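# Insert the peg fully into the block inside the box

## Task

Push the peg completely down into the hole of the block that sits on the floor of the open box.

## Robot and tools

Robot: two six-joint arms, left_arm and right_arm, each with a two-finger parallel gripper, mounted on plates joined by a metal frame behind them. A proximity warning treats each plate and its half of the frame as part of that arm.

Frames: the scene frame has its origin at table-top height, halfway between the nominal arm bases; +x points out over the table, +z up, and left_arm is on the +y side (image left/right may differ). Calibrated bases: left_arm at (+0.014, +0.181, +0.187) m, quat_wxyz (+0.999, -0.036, +0.003, -0.023); right_arm at (-0.043, -0.183, +0.187) m, quat_wxyz (+0.999, +0.036, +0.002, -0.015). Each base is tilted slightly; gravity-up in the left base frame is (-0.004, -0.072, +0.997), in the right one (-0.004, +0.072, +0.997). Hand poses, velocities and wrist-camera poses are reported in that arm's own base frame; fixed cameras and the table use the scene frame. end_effector_position (metres) is the point between the finger pads, about 1 cm short of the tips; fingers point along gripper +z and close along gripper y. Reported hand poses can be a few centimetres off, worse at long reach.

Command row: every motion argument is built from rows of 14 numbers covering both arms, even if one arm stays put: left_arm waist, shoulder, elbow, wrist pitch, wrist yaw, wrist roll, gripper opening, then the same seven for right_arm. Joint numbers are absolute target angles in radians (not offsets), as printed under Joint positions. Stated ranges: waist -2.618 to 3.054, shoulder 0.000 to 3.142, elbow 0.000 to 3.142, wrist pitch -1.571 to 1.571, wrist yaw -1.571 to 1.571, wrist roll -2.094 to 2.094. True ends may differ by up to 0.059 rad; a target more than 0.059 beyond an end and beyond the current angle is rejected, and one past the real end is clipped (the result may then say "joint sent to its limit"). Opening is an absolute value from -1 (closed) to +1 (fully open). To keep one gripper unchanged resend its current command; 0 means half-open, not "no change".

Tools:
- execute_actions(actions, cameras): actions is a list of up to 15 actions; each action is a list of up to 15 rows, each row lasting one 1/30 s step; a short action repeats its final row to fill 15 steps. An empty list just returns state and images.
- move(target, speed, blend, opening_speed, blocking, cameras): target is one row or up to 15 rows (waypoints), all joints interpolated together, so the hand travels a curve and does not avoid obstacles or the other arm. speed in rad/s (0.01 to 12.57, default 0.5) caps the joint with the longest path; may be one per waypoint. blend in rad rounds corners at intermediate waypoints. opening_speed (0.2 or more, per second on the -1..+1 scale) ramps the gripper. Finger changes in later waypoints apply only after all joints come to rest there. blocking=false returns after about 0.5 s while motion continues; a new move replaces a running one. The result adds a move: line: done, off_target (resting more than 0.035 rad from target), moving, held or fault, plus limits=held if steps were withheld. Done does not mean nothing was touched.
- wait(seconds 0 to 10, cameras): lets time pass holding the last commands.
- stop(cameras): brakes a running move; needs braking distance.
- zoom_image(camera, region [x0,y0,x1,y1] pixels, at most 504x504): enlarges part of the latest image of cam_head_left, cam_head_right, cam_left_wrist or cam_right_wrist (each 672x504).
- read_manual(section "licences"): licence text only.
- finished_scene(scene): ends the current scene, given its number; irreversible, and the peg must stay inserted with the robot off it.

cameras argument: omit, null or ["all"] for every camera, [] for none; a wrong name voids the call.

Motion behaviour: per step, targets may lead the measured angle by at most 0.339 rad (waist, shoulder, elbow) or 2.2 rad (wrist joints), and an arm's targets are scaled back if they would put the hand over 200 mm from where it is. "Joint targets" shows what the joints are currently driven toward; resend those to hold still. Friction and gravity can leave joints short or past target; tiny turns may not happen. "joint command not followed" means the clearance check altered some steps.

Gripper readings: grip_measured is the motor position on the -1..+1 scale. Pads meet near -0.94 and each millimetre of object width adds about 0.0208; readings may sit up to 0.02 high. For a firm hold on a rigid flat part, command about 0.24 below the reading for its width, and keep sending it; release with a value well above that reading. Jumping far below in one step gives a brief hard squeeze. Joint positions ends each arm's block with finger gap in metres (0.093 fully open); Joint velocities ends with its rate. Each pad squeezes roughly 50 to 65 N.

Other result lines: Joint torques (N m, includes gravity, offset and noisy; joints 1-3 wrap past ±28), step readings of positions for action calls, Time used, Tool commands.

Avoid: dropping the peg or releasing it while moving, fast impacts, pressing hard into the box or block, and any collision or squeeze between the two arms, including one gripper closing on the other's fingers, which can fail the scene. Nothing may fall or be left off the table. Loose objects may occasionally get nudged. Holding loads, stretching out or pushing against an unreachable pose heats motors: MOTOR HOT at 75 °C, a fault folding that arm at 90 °C, and collapse at 100 °C.

Each tool is called as name([rows], argument=value, ...), one row to a line, values as JSON.

## Session

execute_actions(actions=[])

Scene clock: 0.00 s.
left_arm: end_effector_position=(+0.3904, +0.0034, +0.0750) grip_measured=+1.000 end_effector_quat_wxyz=(+0.533, -0.034, +0.845, +0.014) | right_arm: end_effector_position=(+0.3826, -0.0317, +0.0874) grip_measured=+1.000 end_effector_quat_wxyz=(+0.563, +0.077, +0.822, -0.048)
Joint positions: left_arm=[-0.028 1.554 0.413 0.692 -0.086 -0.054 0.093] | right_arm=[-0.016 1.525 0.358 0.792 0.152 0.068 0.093]
Joint velocities: within noise
Joint torques (N m): no reading
Heat: left arm: 32 °C; right arm: 30 °C.
Joint targets: left_arm=[-0.028 1.547 0.422 0.695 -0.086 -0.054] | right_arm=[-0.016 1.516 0.368 0.802 0.152 0.068]
Tool commands: left_gripper/opening=+1.0 right_gripper/opening=+1.0

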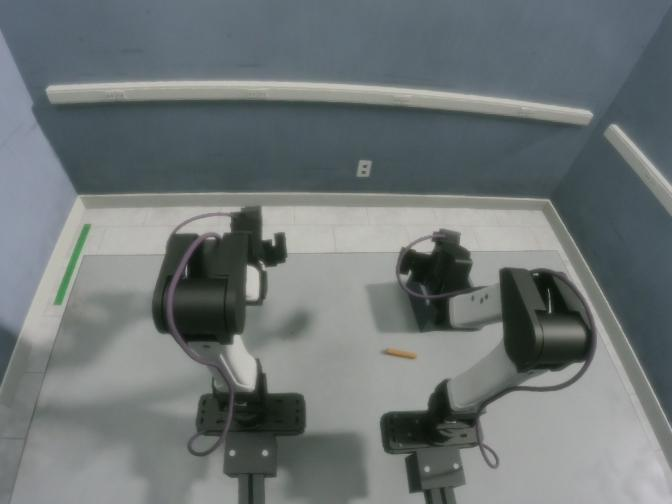

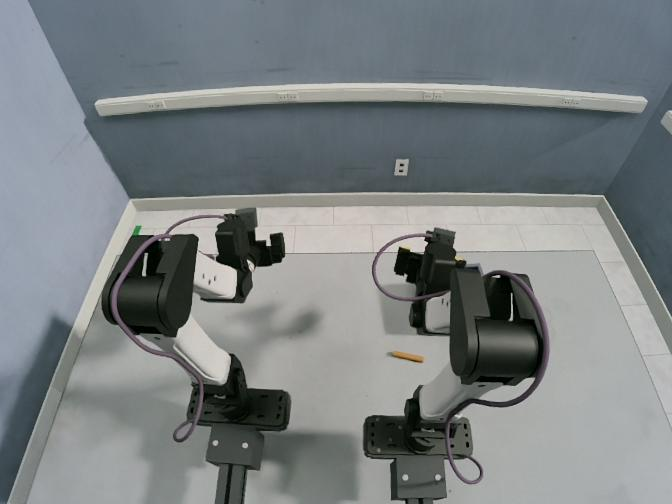

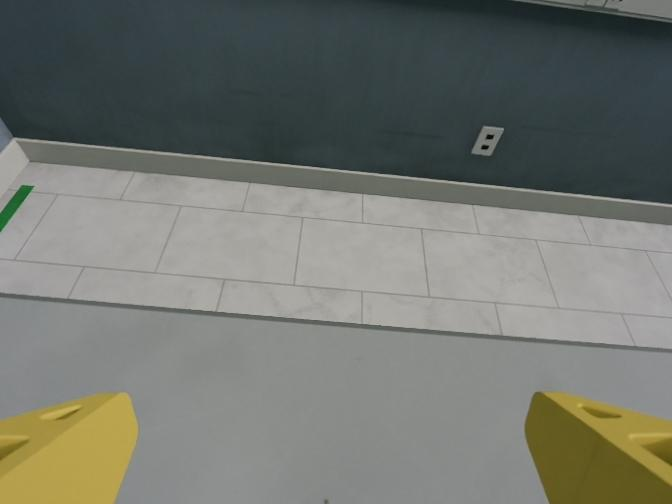

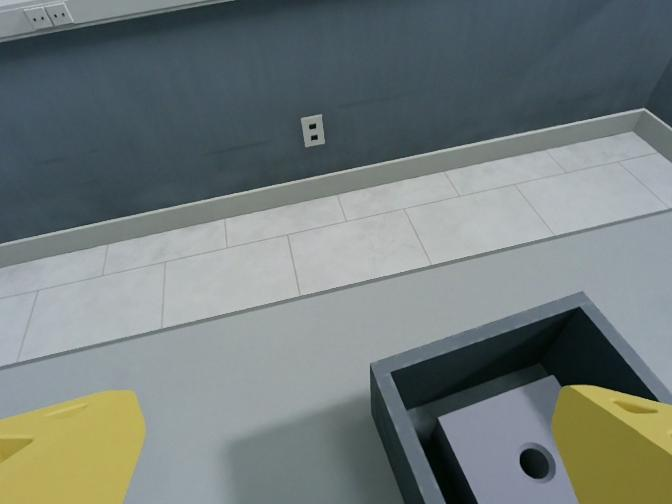

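move(target=[-0.028,1.547,0.422,0.695,-0.086,-0.054,1,0.12,1.596,0.874,-0.849,0.072,0,1], speed=1.0)

Scene clock: 38.23 s.
left_arm: end_effector_position=(+0.3904, +0.0034, +0.0750) grip_measured=+1.000 end_effector_quat_wxyz=(+0.533, -0.034, +0.845, +0.014) | right_arm: end_effector_position=(+0.2408, +0.0134, +0.0139) grip_measured=+1.000 end_effector_quat_wxyz=(-0.005, -0.051, +0.998, -0.041)
Joint positions: left_arm=[-0.028 1.554 0.413 0.692 -0.086 -0.054 0.093] | right_arm=[0.112 1.584 0.841 -0.843 0.081 0.012 0.093]
Joint velocities: within noise
Joint torques (N m): left_arm=[-0.01 -4.63 5.86 2.2 0 -0.04] | right_arm=[1.11 -4.27 9.68 0.1 -0.03 -0.06]
Heat: left arm: 33 °C; right arm: 32 °C.
Joint targets: left_arm=[-0.028 1.547 0.422 0.695 -0.086 -0.054] | right_arm=[0.120 1.596 0.874 -0.849 0.072 0.000]
move: done

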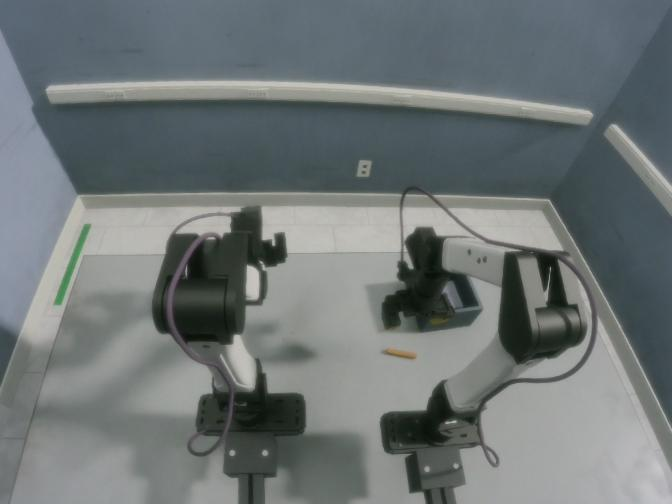

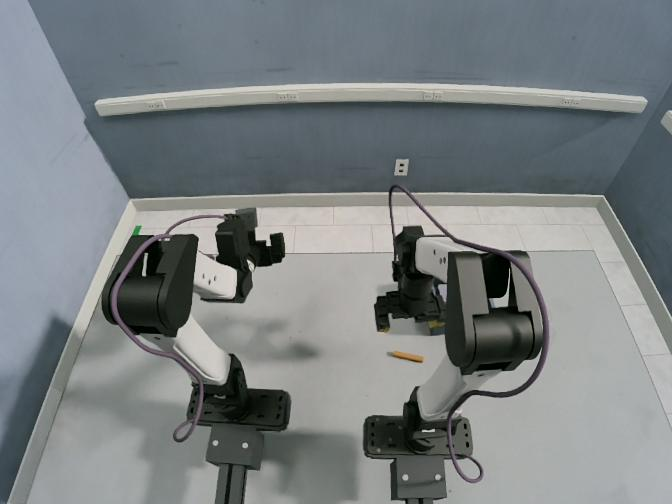

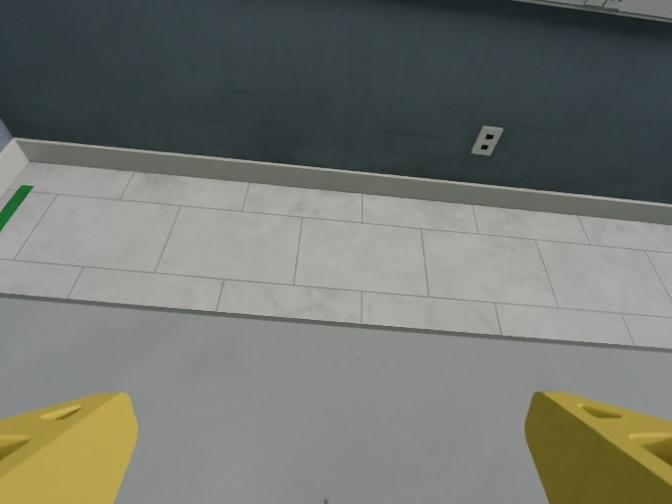

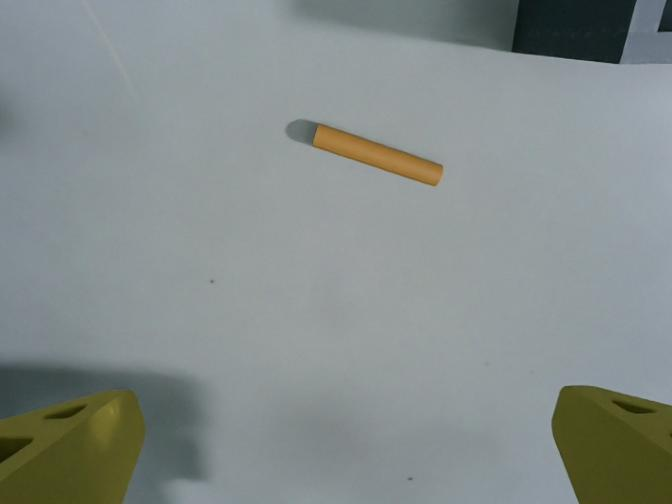

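move(target=[-0.028,1.547,0.422,0.695,-0.086,-0.054,1,0.289,2.16,0.914,-0.509,0.37,-1.075,1], speed=1.0)

Scene clock: 98.30 s.
left_arm: end_effector_position=(+0.3904, +0.0034, +0.0750) grip_measured=+1.000 end_effector_quat_wxyz=(+0.533, -0.034, +0.845, +0.014) | right_arm: end_effector_position=(+0.2548, +0.0112, -0.1067) grip_measured=+1.000 end_effector_quat_wxyz=(-0.165, -0.624, +0.753, -0.128)
Joint positions: left_arm=[-0.028 1.554 0.413 0.692 -0.086 -0.054 0.093] | right_arm=[0.282 2.15 0.889 -0.522 0.365 -1.063 0.093]
Joint velocities: within noise
Joint torques (N m): left_arm=[-0.02 -4.57 5.94 2.21 -0.02 -0.05] | right_arm=[1.24 -7.01 6.22 -0.11 0.23 -0.09]
Heat: left arm: 33 °C; right arm: 36 °C.
Joint targets: left_arm=[-0.028 1.547 0.422 0.695 -0.086 -0.054] | right_arm=[0.289 2.160 0.914 -0.509 0.370 -1.075]
move: done

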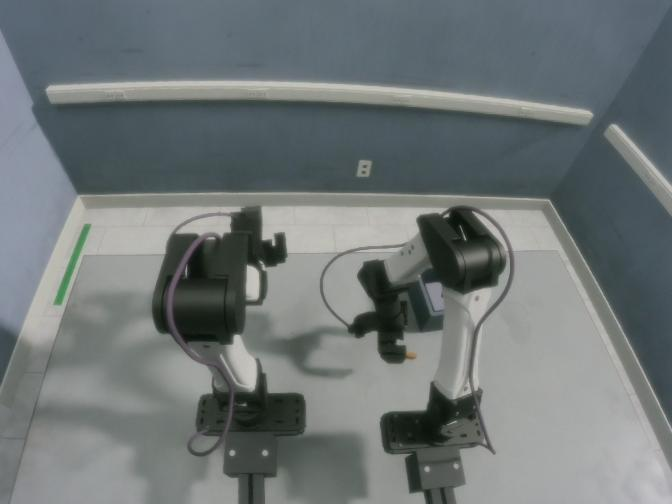

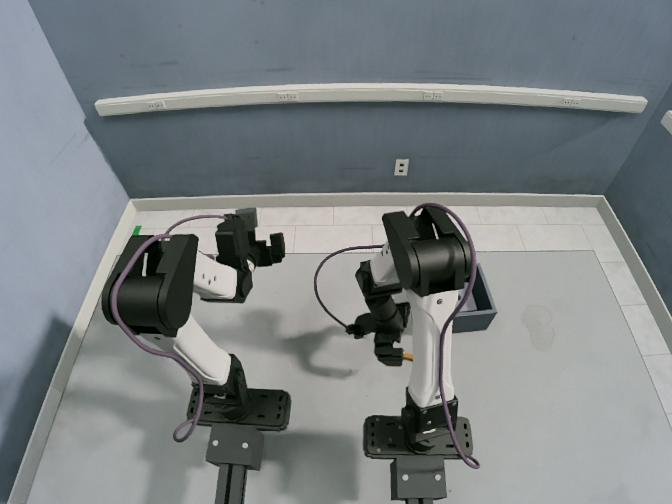

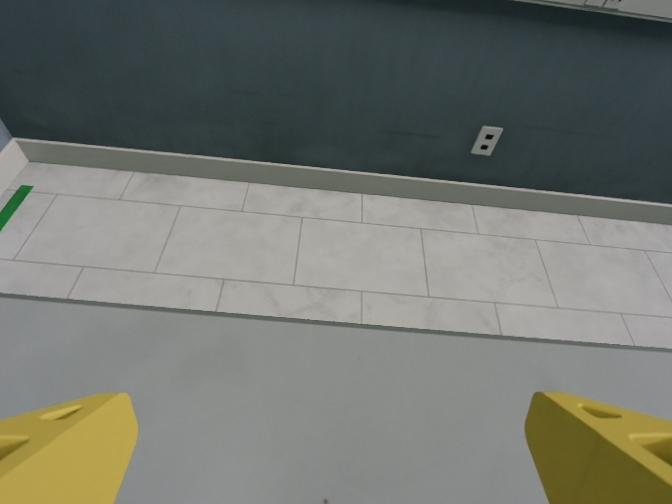

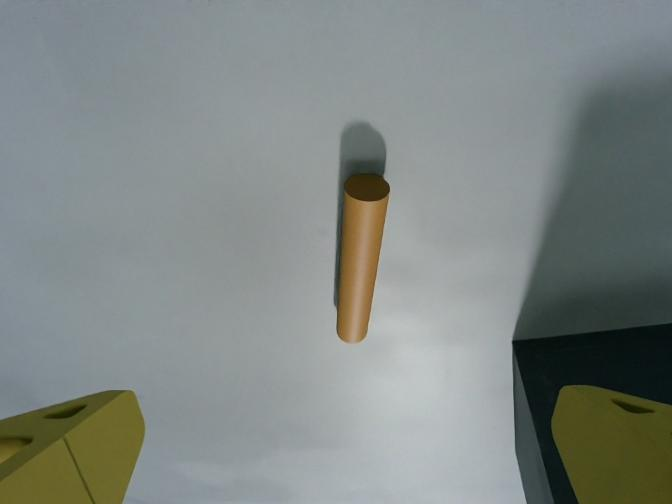

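move(target=[-0.028,1.547,0.422,0.695,-0.086,-0.054,1,0.285,2.378,0.94,-0.296,0.375,-1.04,0], speed=0.6, cameras=["cam_right_wrist","cam_head_right"])

zoom_image(camera="cam_head_right", region=[340, 230, 540, 400])

Scene clock: 122.13 s.
left_arm: end_effector_position=(+0.3904, +0.0034, +0.0750) grip_measured=+1.000 end_effector_quat_wxyz=(+0.533, -0.034, +0.845, +0.014) | right_arm: end_effector_position=(+0.2635, +0.0128, -0.1650) grip_measured=+0.002 end_effector_quat_wxyz=(-0.153, -0.619, +0.758, -0.136)
Joint positions: left_arm=[-0.028 1.554 0.413 0.692 -0.086 -0.054 0.093] | right_arm=[0.282 2.37 0.924 -0.31 0.371 -1.052 0.045]
Joint velocities: within noise
Joint torques (N m): left_arm=[0.02 -4.59 5.89 2.2 -0.01 -0.04] | right_arm=[0.91 -7.83 4.26 -0.05 0.2 0.18]
Heat: left arm: 34 °C; right arm: 34 °C.
Joint targets: left_arm=[-0.028 1.547 0.422 0.695 -0.086 -0.054] | right_arm=[0.285 2.378 0.940 -0.296 0.375 -1.040]
move: done
Images, in order (width x height): cam_head_right 672x504, cam_right_wrist 672x504.

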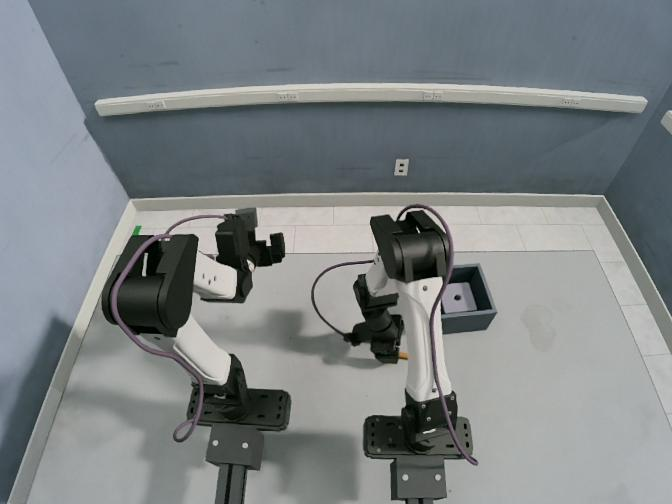

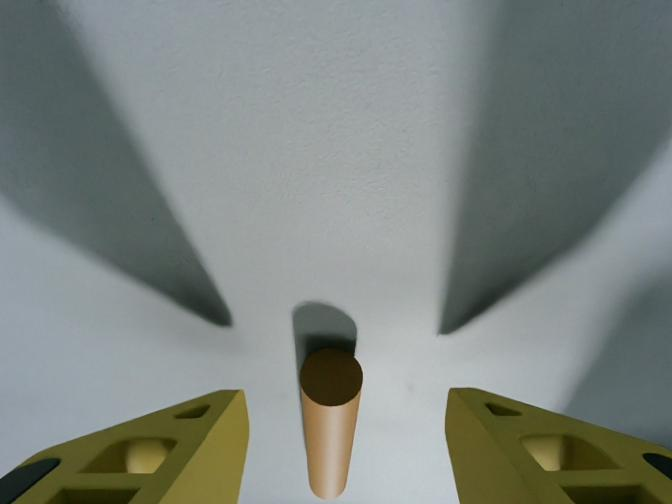

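Scaled by 2.520.

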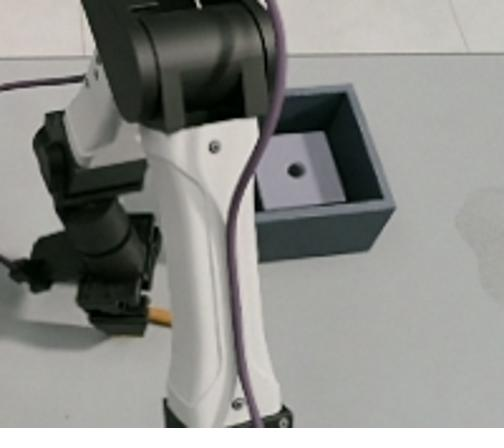

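move([
  [-0.028,1.547,0.422,0.695,-0.086,-0.054,1,0.278,2.408,0.932,-0.259,0.375,-1.04,0],
  [-0.028,1.547,0.422,0.695,-0.086,-0.054,1,0.278,2.408,0.932,-0.259,0.375,-1.04,-0.9],
], speed=0.4, opening_speed=1.2, cameras=["cam_right_wrist"])

Scene clock: 132.10 s.
left_arm: end_effector_position=(+0.3904, +0.0034, +0.0750) grip_measured=+1.000 end_effector_quat_wxyz=(+0.533, -0.034, +0.845, +0.014) | right_arm: end_effector_position=(+0.2650, +0.0132, -0.1724) grip_measured=-0.802 end_effector_quat_wxyz=(-0.148, -0.618, +0.760, -0.139)
Joint positions: left_arm=[-0.028 1.554 0.413 0.692 -0.086 -0.054 0.093] | right_arm=[0.282 2.394 0.924 -0.273 0.371 -1.052 0.007]
Joint velocities: within noise
Joint torques (N m): left_arm=[-0.05 -4.63 5.97 2.2 -0.01 -0.07] | right_arm=[0.32 -7.51 3.36 -0.02 0.23 0.18]
Heat: left arm: 34 °C; right arm: 34 °C.
Joint targets: left_arm=[-0.028 1.547 0.422 0.695 -0.086 -0.054] | right_arm=[0.278 2.408 0.932 -0.259 0.375 -1.040]
move: done
Images, in order (width x height): cam_right_wrist 672x504.

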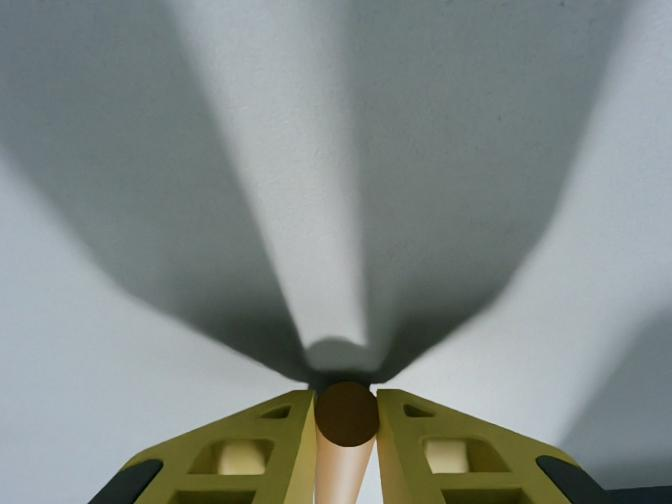

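move([
  [-0.028,1.547,0.422,0.695,-0.086,-0.054,1,0.278,2.408,0.932,-0.259,0.375,-1.04,-1],
  [-0.028,1.547,0.422,0.695,-0.086,-0.054,1,0.278,2.1,0.914,-0.509,0.37,-1.04,-1],
  [-0.028,1.547,0.422,0.695,-0.086,-0.054,1,0.1,1.75,0.7,0.3,0.2,-0.6,-1],
  [-0.028,1.547,0.422,0.695,-0.086,-0.054,1,-0.35,1.945,0.365,1.284,0,-0.066,-1],
], speed=[0.5,0.6,1.0,1.0], blend=[0,0.1,0.2,0], opening_speed=1)

Scene clock: 158.30 s.
left_arm: end_effector_position=(+0.3904, +0.0034, +0.0750) grip_measured=+1.000 end_effector_quat_wxyz=(+0.533, -0.034, +0.845, +0.014) | right_arm: end_effector_position=(+0.3833, -0.1397, +0.0443) grip_measured=-0.820 end_effector_quat_wxyz=(+0.579, +0.109, +0.798, -0.130)
Joint positions: left_arm=[-0.028 1.554 0.413 0.692 -0.086 -0.054 0.093] | right_arm=[-0.344 1.933 0.374 1.258 0.013 -0.081 0.006]
Joint velocities: within noise
Joint torques (N m): left_arm=[-0.02 -4.63 5.89 2.2 -0.01 -0.05] | right_arm=[0.14 -5.5 2.97 2.22 -0.11 0.25]
Heat: left arm: 35 °C; right arm: 33 °C.
Joint targets: left_arm=[-0.028 1.547 0.422 0.695 -0.086 -0.054] | right_arm=[-0.350 1.945 0.365 1.284 0.000 -0.066]
move: done

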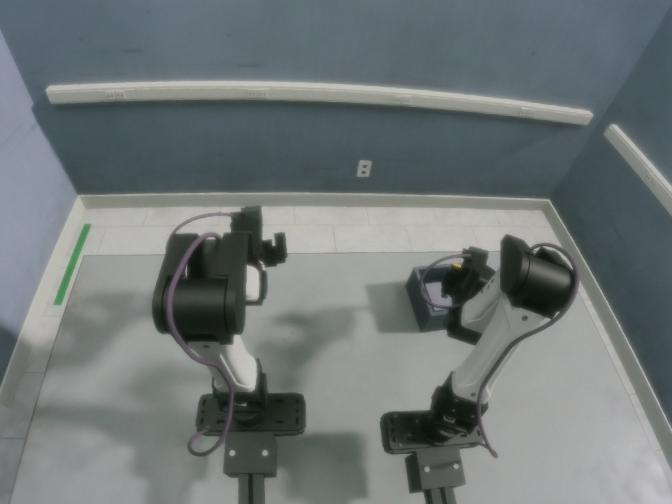

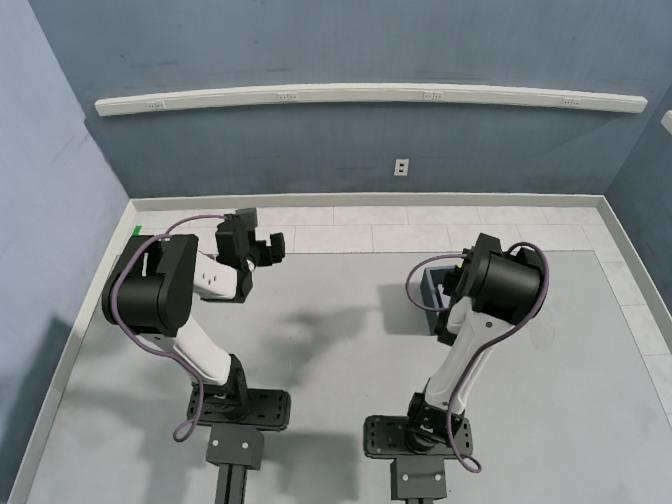

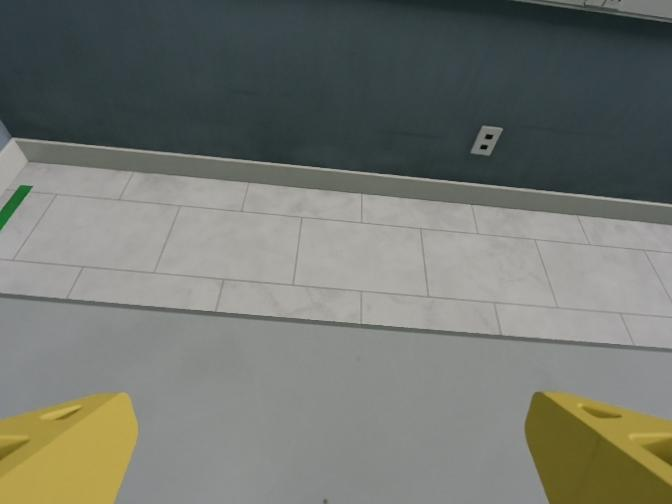

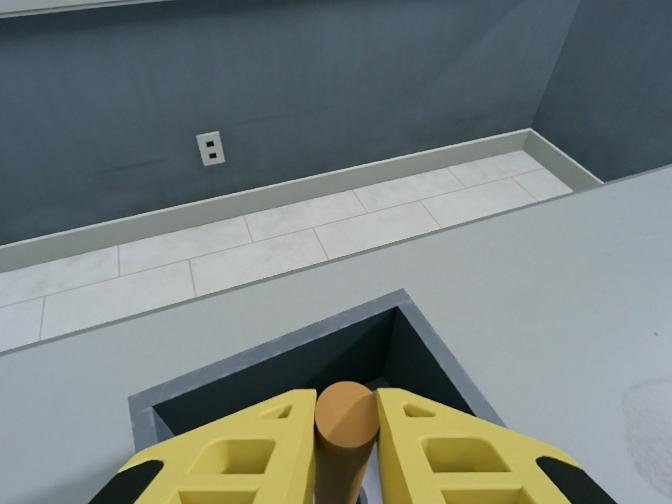

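zoom_image(camera="cam_right_wrist", region=[240, 360, 456, 504])

zoom_image(camera="cam_head_left", region=[380, 230, 540, 350])

zoom_image(camera="cam_head_right", region=[380, 230, 540, 350])

Scaled by 2.333.

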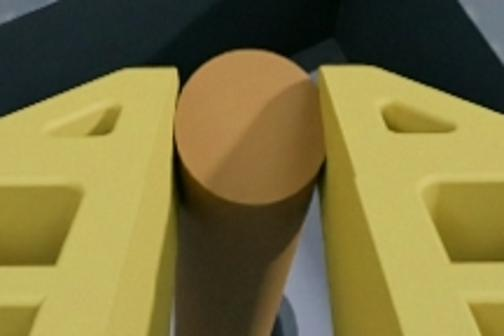

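Scaled by 3.150.

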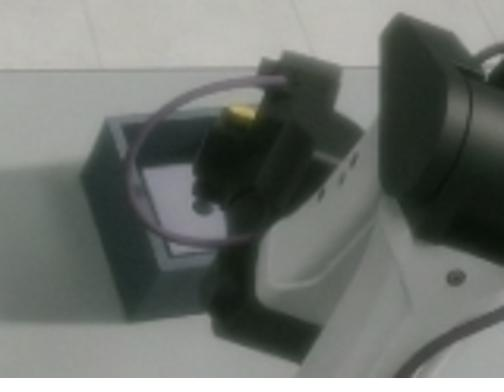

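Scaled by 3.150.

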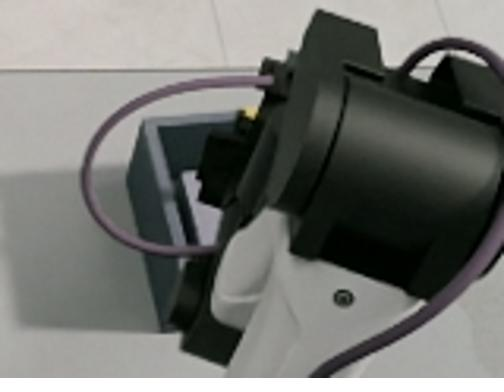

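move(target=[0,2.138,0.684,1.054,1.2,0,1,-0.35,2.005,0.525,1.2,0,-0.066,-1], speed=0.9)

zoom_image(camera="cam_right_wrist", region=[240, 360, 456, 504])

Scene clock: 186.07 s.
left_arm: end_effector_position=(+0.3688, -0.1594, +0.0463) grip_measured=+1.000 end_effector_quat_wxyz=(+0.446, +0.305, +0.695, -0.475) | right_arm: end_effector_position=(+0.4129, -0.1503, +0.0452) grip_measured=-0.820 end_effector_quat_wxyz=(+0.582, +0.109, +0.795, -0.131)
Joint positions: left_arm=[-0.008 2.122 0.664 1.039 1.192 -0.011 0.093] | right_arm=[-0.344 1.991 0.501 1.198 0.012 -0.08 0.006]
Joint velocities: within noise
Joint torques (N m): left_arm=[0.38 -5.27 4.89 1.9 0.4 0.08] | right_arm=[0.16 -6.32 6.68 2 -0.12 0.22]
Heat: left arm: 35 °C; right arm: 32 °C.
Joint targets: left_arm=[0.000 2.138 0.684 1.054 1.200 0.000] | right_arm=[-0.350 2.005 0.525 1.200 0.000 -0.066]
move: done

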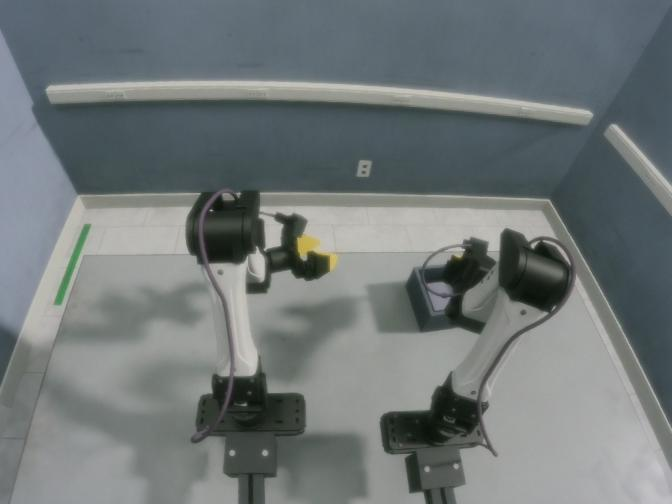

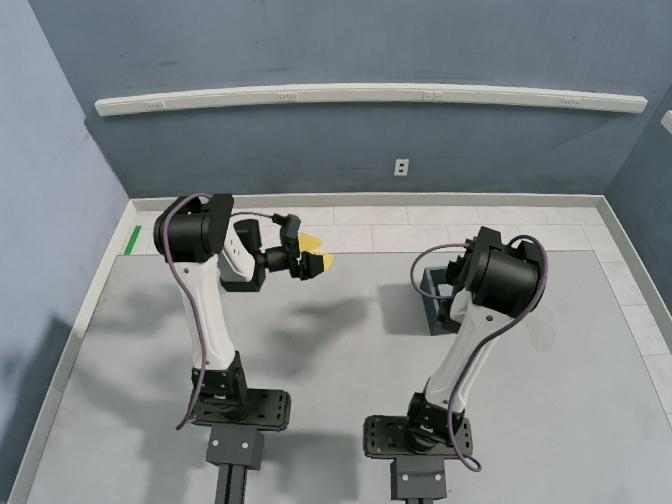

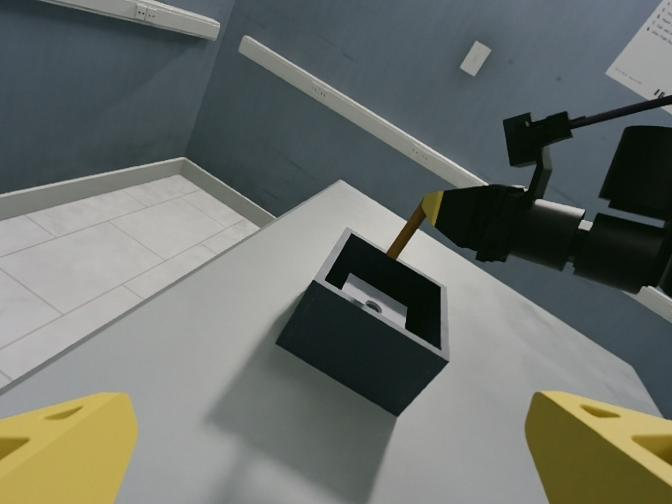

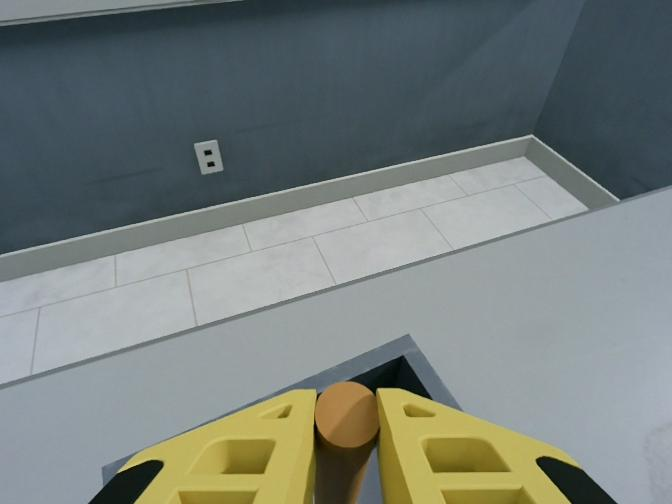

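Scaled by 2.333.

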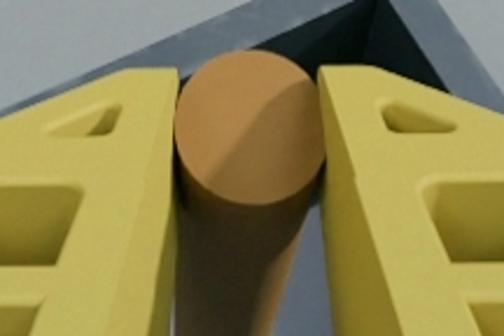

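move(target=[0,2.138,0.684,1.054,1.2,0.5,1,-0.35,2.005,0.525,1.2,0,-0.066,-1], speed=1.0, cameras=["cam_left_wrist"])

zoom_image(camera="cam_left_wrist", region=[250, 130, 550, 355])

Scene clock: 192.17 s.
left_arm: end_effector_position=(+0.3687, -0.1595, +0.0465) grip_measured=+1.000 end_effector_quat_wxyz=(+0.550, +0.467, +0.597, -0.350) | right_arm: end_effector_position=(+0.4128, -0.1502, +0.0451) grip_measured=-0.820 end_effector_quat_wxyz=(+0.582, +0.109, +0.795, -0.130)
Joint positions: left_arm=[-0.008 2.122 0.664 1.039 1.193 0.488 0.093] | right_arm=[-0.344 1.991 0.501 1.198 0.012 -0.08 0.006]
Joint velocities: within noise
Joint torques (N m): left_arm=[0.32 -5.33 4.86 1.85 0.4 0.03] | right_arm=[0.14 -6.43 6.72 1.99 -0.11 0.23]
Heat: left arm: 34 °C; right arm: 32 °C.
Joint targets: left_arm=[0.000 2.138 0.684 1.054 1.200 0.500] | right_arm=[-0.350 2.005 0.525 1.200 0.000 -0.066]
move: done
Images, in order (width x height): cam_left_wrist 672x504.

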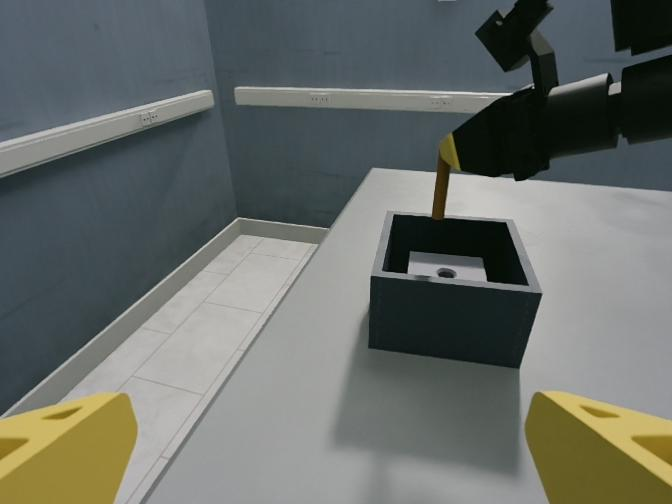

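Scaled by 1.680.

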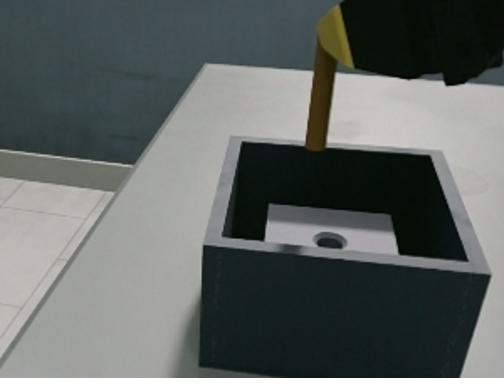

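move(target=[0,2.138,0.684,1.054,1.2,0.5,1,-0.418,2.164,0.518,1.357,0,-0.066,-1], speed=0.5, cameras=["cam_left_wrist","cam_right_wrist"])

zoom_image(camera="cam_left_wrist", region=[350, 130, 550, 280])

zoom_image(camera="cam_right_wrist", region=[240, 360, 456, 504])

Scene clock: 234.97 s.
left_arm: end_effector_position=(+0.3687, -0.1595, +0.0465) grip_measured=+1.000 end_effector_quat_wxyz=(+0.550, +0.467, +0.597, -0.350) | right_arm: end_effector_position=(+0.3979, -0.1758, +0.0081) grip_measured=-0.820 end_effector_quat_wxyz=(+0.566, +0.137, +0.800, -0.146)
Joint positions: left_arm=[-0.008 2.122 0.664 1.039 1.193 0.489 0.093] | right_arm=[-0.412 2.154 0.501 1.331 0.01 -0.08 0.006]
Joint velocities: within noise
Joint torques (N m): left_arm=[0.38 -5.26 4.86 1.85 0.39 0.06] | right_arm=[0.06 -6.87 4.93 2.23 -0.1 0.22]
Heat: left arm: 35 °C; right arm: 34 °C.
Joint targets: left_arm=[0.000 2.138 0.684 1.054 1.200 0.500] | right_arm=[-0.418 2.164 0.518 1.357 0.000 -0.066]
move: done
Images, in order (width x height): cam_left_wrist 672x504, cam_right_wrist 672x504.

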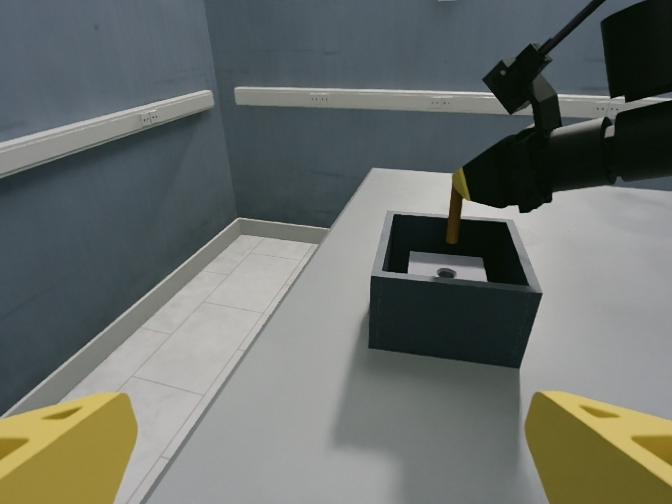

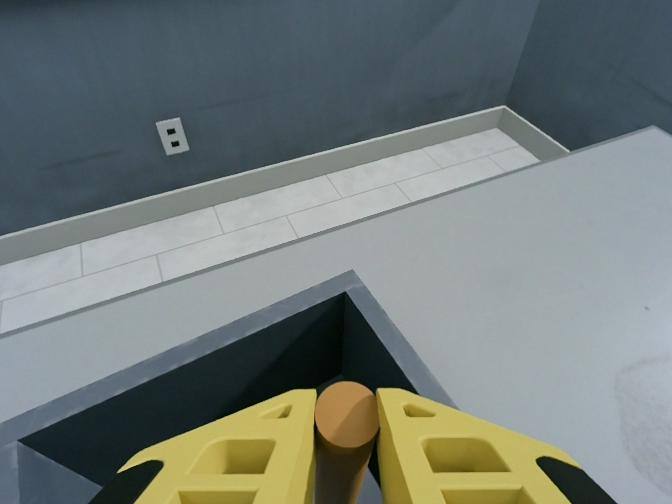

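Scaled by 2.520.

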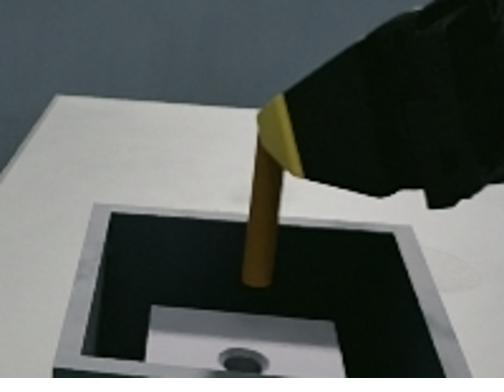

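Scaled by 2.333.

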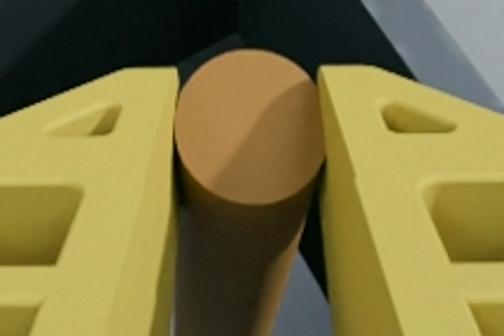

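move(target=[0,2.138,0.684,1.054,1.2,0.5,1,-0.414,2.27,0.518,1.46,0,-0.066,-1], speed=0.5, cameras=["cam_left_wrist","cam_right_wrist"])

zoom_image(camera="cam_left_wrist", region=[350, 130, 550, 280])

zoom_image(camera="cam_right_wrist", region=[240, 360, 456, 504])

Scene clock: 254.57 s.
left_arm: end_effector_position=(+0.3687, -0.1595, +0.0465) grip_measured=+1.000 end_effector_quat_wxyz=(+0.550, +0.467, +0.597, -0.350) | right_arm: end_effector_position=(+0.3932, -0.1738, -0.0143) grip_measured=-0.820 end_effector_quat_wxyz=(+0.561, +0.138, +0.804, -0.145)
Joint positions: left_arm=[-0.008 2.122 0.664 1.039 1.193 0.489 0.093] | right_arm=[-0.412 2.259 0.501 1.422 0.01 -0.08 0.006]
Joint velocities: within noise
Joint torques (N m): left_arm=[0.4 -5.31 4.85 1.84 0.39 0.05] | right_arm=[0.44 -6.95 4.23 2.34 -0.08 0.22]
Heat: left arm: 35 °C; right arm: 35 °C.
Joint targets: left_arm=[0.000 2.138 0.684 1.054 1.200 0.500] | right_arm=[-0.414 2.270 0.518 1.460 0.000 -0.066]
move: off_target (right_arm); right_arm: the wrist pitch is farthest, 0.038 rad from its target
Images, in order (width x height): cam_left_wrist 672x504, cam_right_wrist 672x504.

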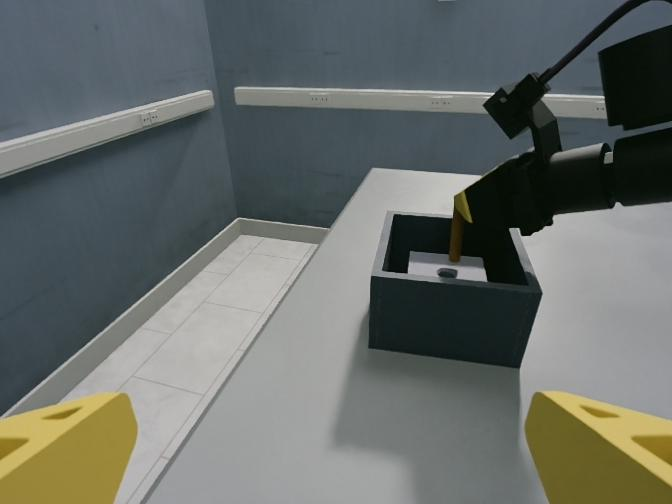

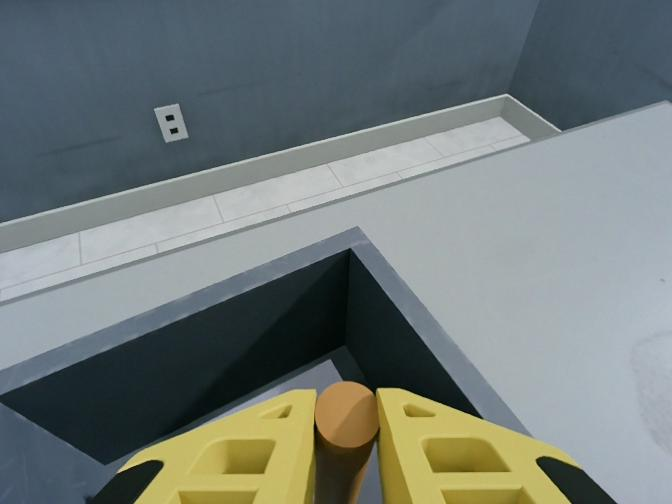

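Scaled by 2.520.

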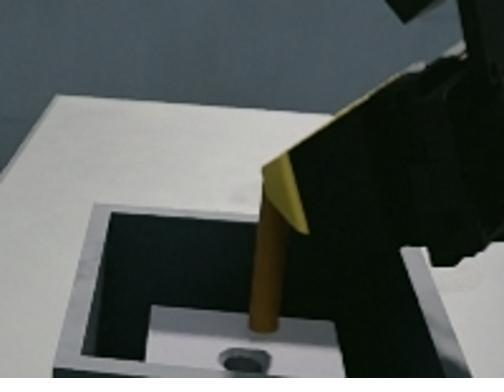

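Scaled by 2.333.

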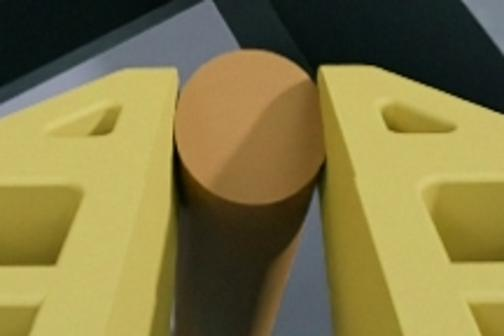

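move(target=[0,2.138,0.684,1.054,1.2,0.5,1,-0.4,2.36,0.558,1.524,0,-0.066,-1], speed=0.4, cameras=["cam_left_wrist","cam_right_wrist"])

zoom_image(camera="cam_left_wrist", region=[350, 130, 550, 280])

zoom_image(camera="cam_right_wrist", region=[240, 360, 456, 504])

Scene clock: 272.20 s.
left_arm: end_effector_position=(+0.3687, -0.1595, +0.0465) grip_measured=+1.000 end_effector_quat_wxyz=(+0.550, +0.467, +0.597, -0.350) | right_arm: end_effector_position=(+0.4030, -0.1762, -0.0232) grip_measured=-0.820 end_effector_quat_wxyz=(+0.567, +0.135, +0.799, -0.145)
Joint positions: left_arm=[-0.008 2.122 0.664 1.039 1.193 0.489 0.093] | right_arm=[-0.408 2.33 0.55 1.46 0.01 -0.08 0.006]
Joint velocities: within noise
Joint torques (N m): left_arm=[0.35 -5.31 4.89 1.85 0.38 0.07] | right_arm=[1.39 -5.64 3.06 2.6 -0.06 0.19]
Heat: left arm: 35 °C; right arm: 36 °C.
Joint targets: left_arm=[0.000 2.138 0.684 1.054 1.200 0.500] | right_arm=[-0.400 2.360 0.558 1.524 0.000 -0.066]
move: off_target (right_arm); right_arm: the wrist pitch is farthest, 0.064 rad from its target
Images, in order (width x height): cam_left_wrist 672x504, cam_right_wrist 672x504.

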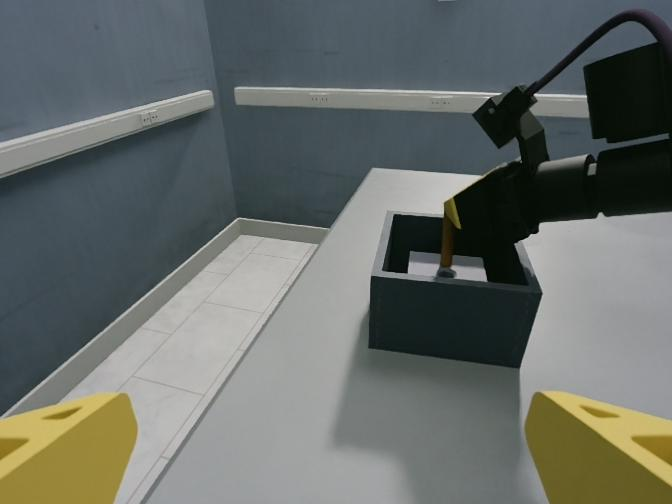

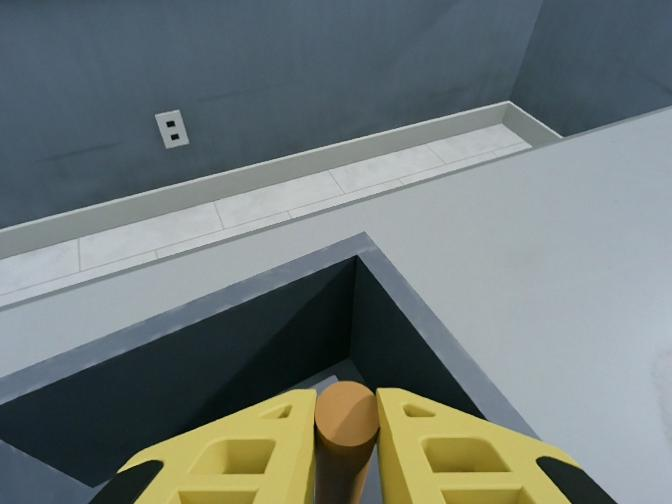

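Scaled by 2.520.

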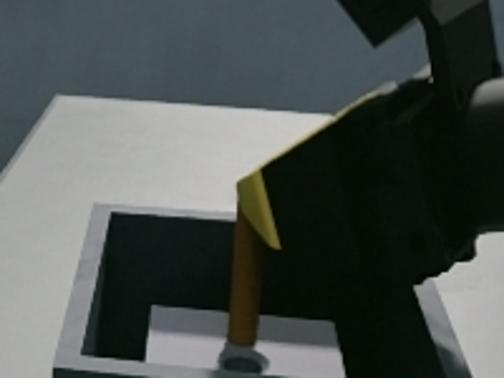

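Scaled by 2.333.

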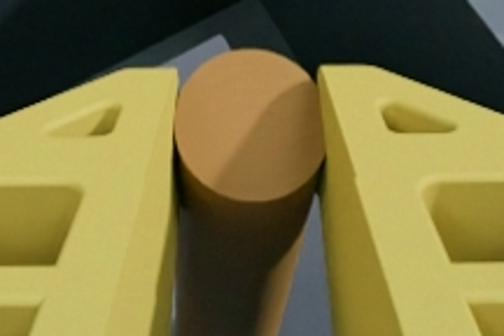

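move([
  [0,2.138,0.684,1.054,1.2,0.5,1,-0.4,2.28,0.54,1.46,0,-0.066,-1],
  [0,2.138,0.684,1.054,1.2,0.5,1,-0.381,2.28,0.54,1.46,0,-0.066,-1],
  [0,2.138,0.684,1.054,1.2,0.5,1,-0.381,2.375,0.562,1.535,0,-0.066,-1],
], speed=0.3, cameras=["cam_left_wrist","cam_right_wrist"])

zoom_image(camera="cam_left_wrist", region=[350, 130, 550, 280])

Scene clock: 282.87 s.
left_arm: end_effector_position=(+0.3687, -0.1595, +0.0465) grip_measured=+1.000 end_effector_quat_wxyz=(+0.550, +0.467, +0.597, -0.350) | right_arm: end_effector_position=(+0.4086, -0.1677, -0.0239) grip_measured=-0.820 end_effector_quat_wxyz=(+0.570, +0.126, +0.800, -0.139)
Joint positions: left_arm=[-0.008 2.122 0.664 1.039 1.193 0.489 0.093] | right_arm=[-0.386 2.338 0.559 1.463 0.008 -0.079 0.006]
Joint velocities: within noise
Joint torques (N m): left_arm=[0.36 -5.29 4.88 1.83 0.38 0.05] | right_arm=[1.11 -5.23 2.66 2.7 -0.05 0.22]
Heat: left arm: 35 °C; right arm: 38 °C.
Joint targets: left_arm=[0.000 2.138 0.684 1.054 1.200 0.500] | right_arm=[-0.381 2.375 0.562 1.535 0.000 -0.066]
move: off_target (right_arm); right_arm: the wrist pitch is farthest, 0.072 rad from its target
Images, in order (width x height): cam_left_wrist 672x504, cam_right_wrist 672x504.

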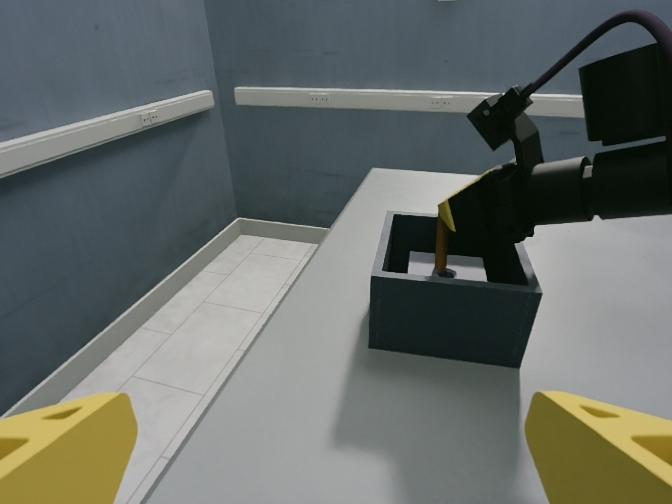

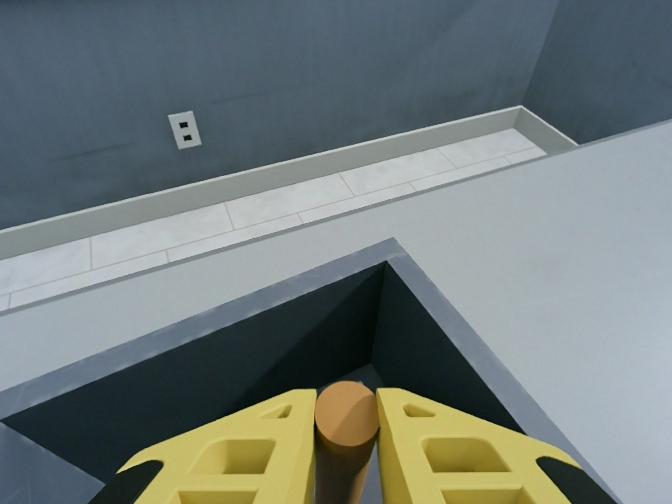

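Scaled by 2.520.

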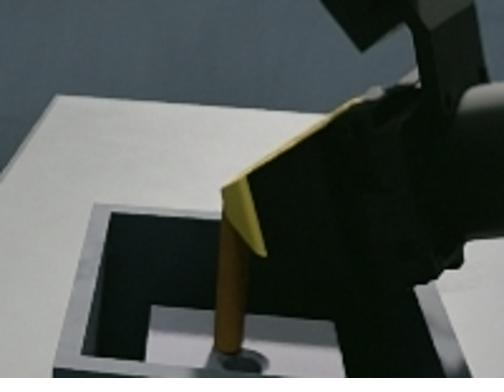

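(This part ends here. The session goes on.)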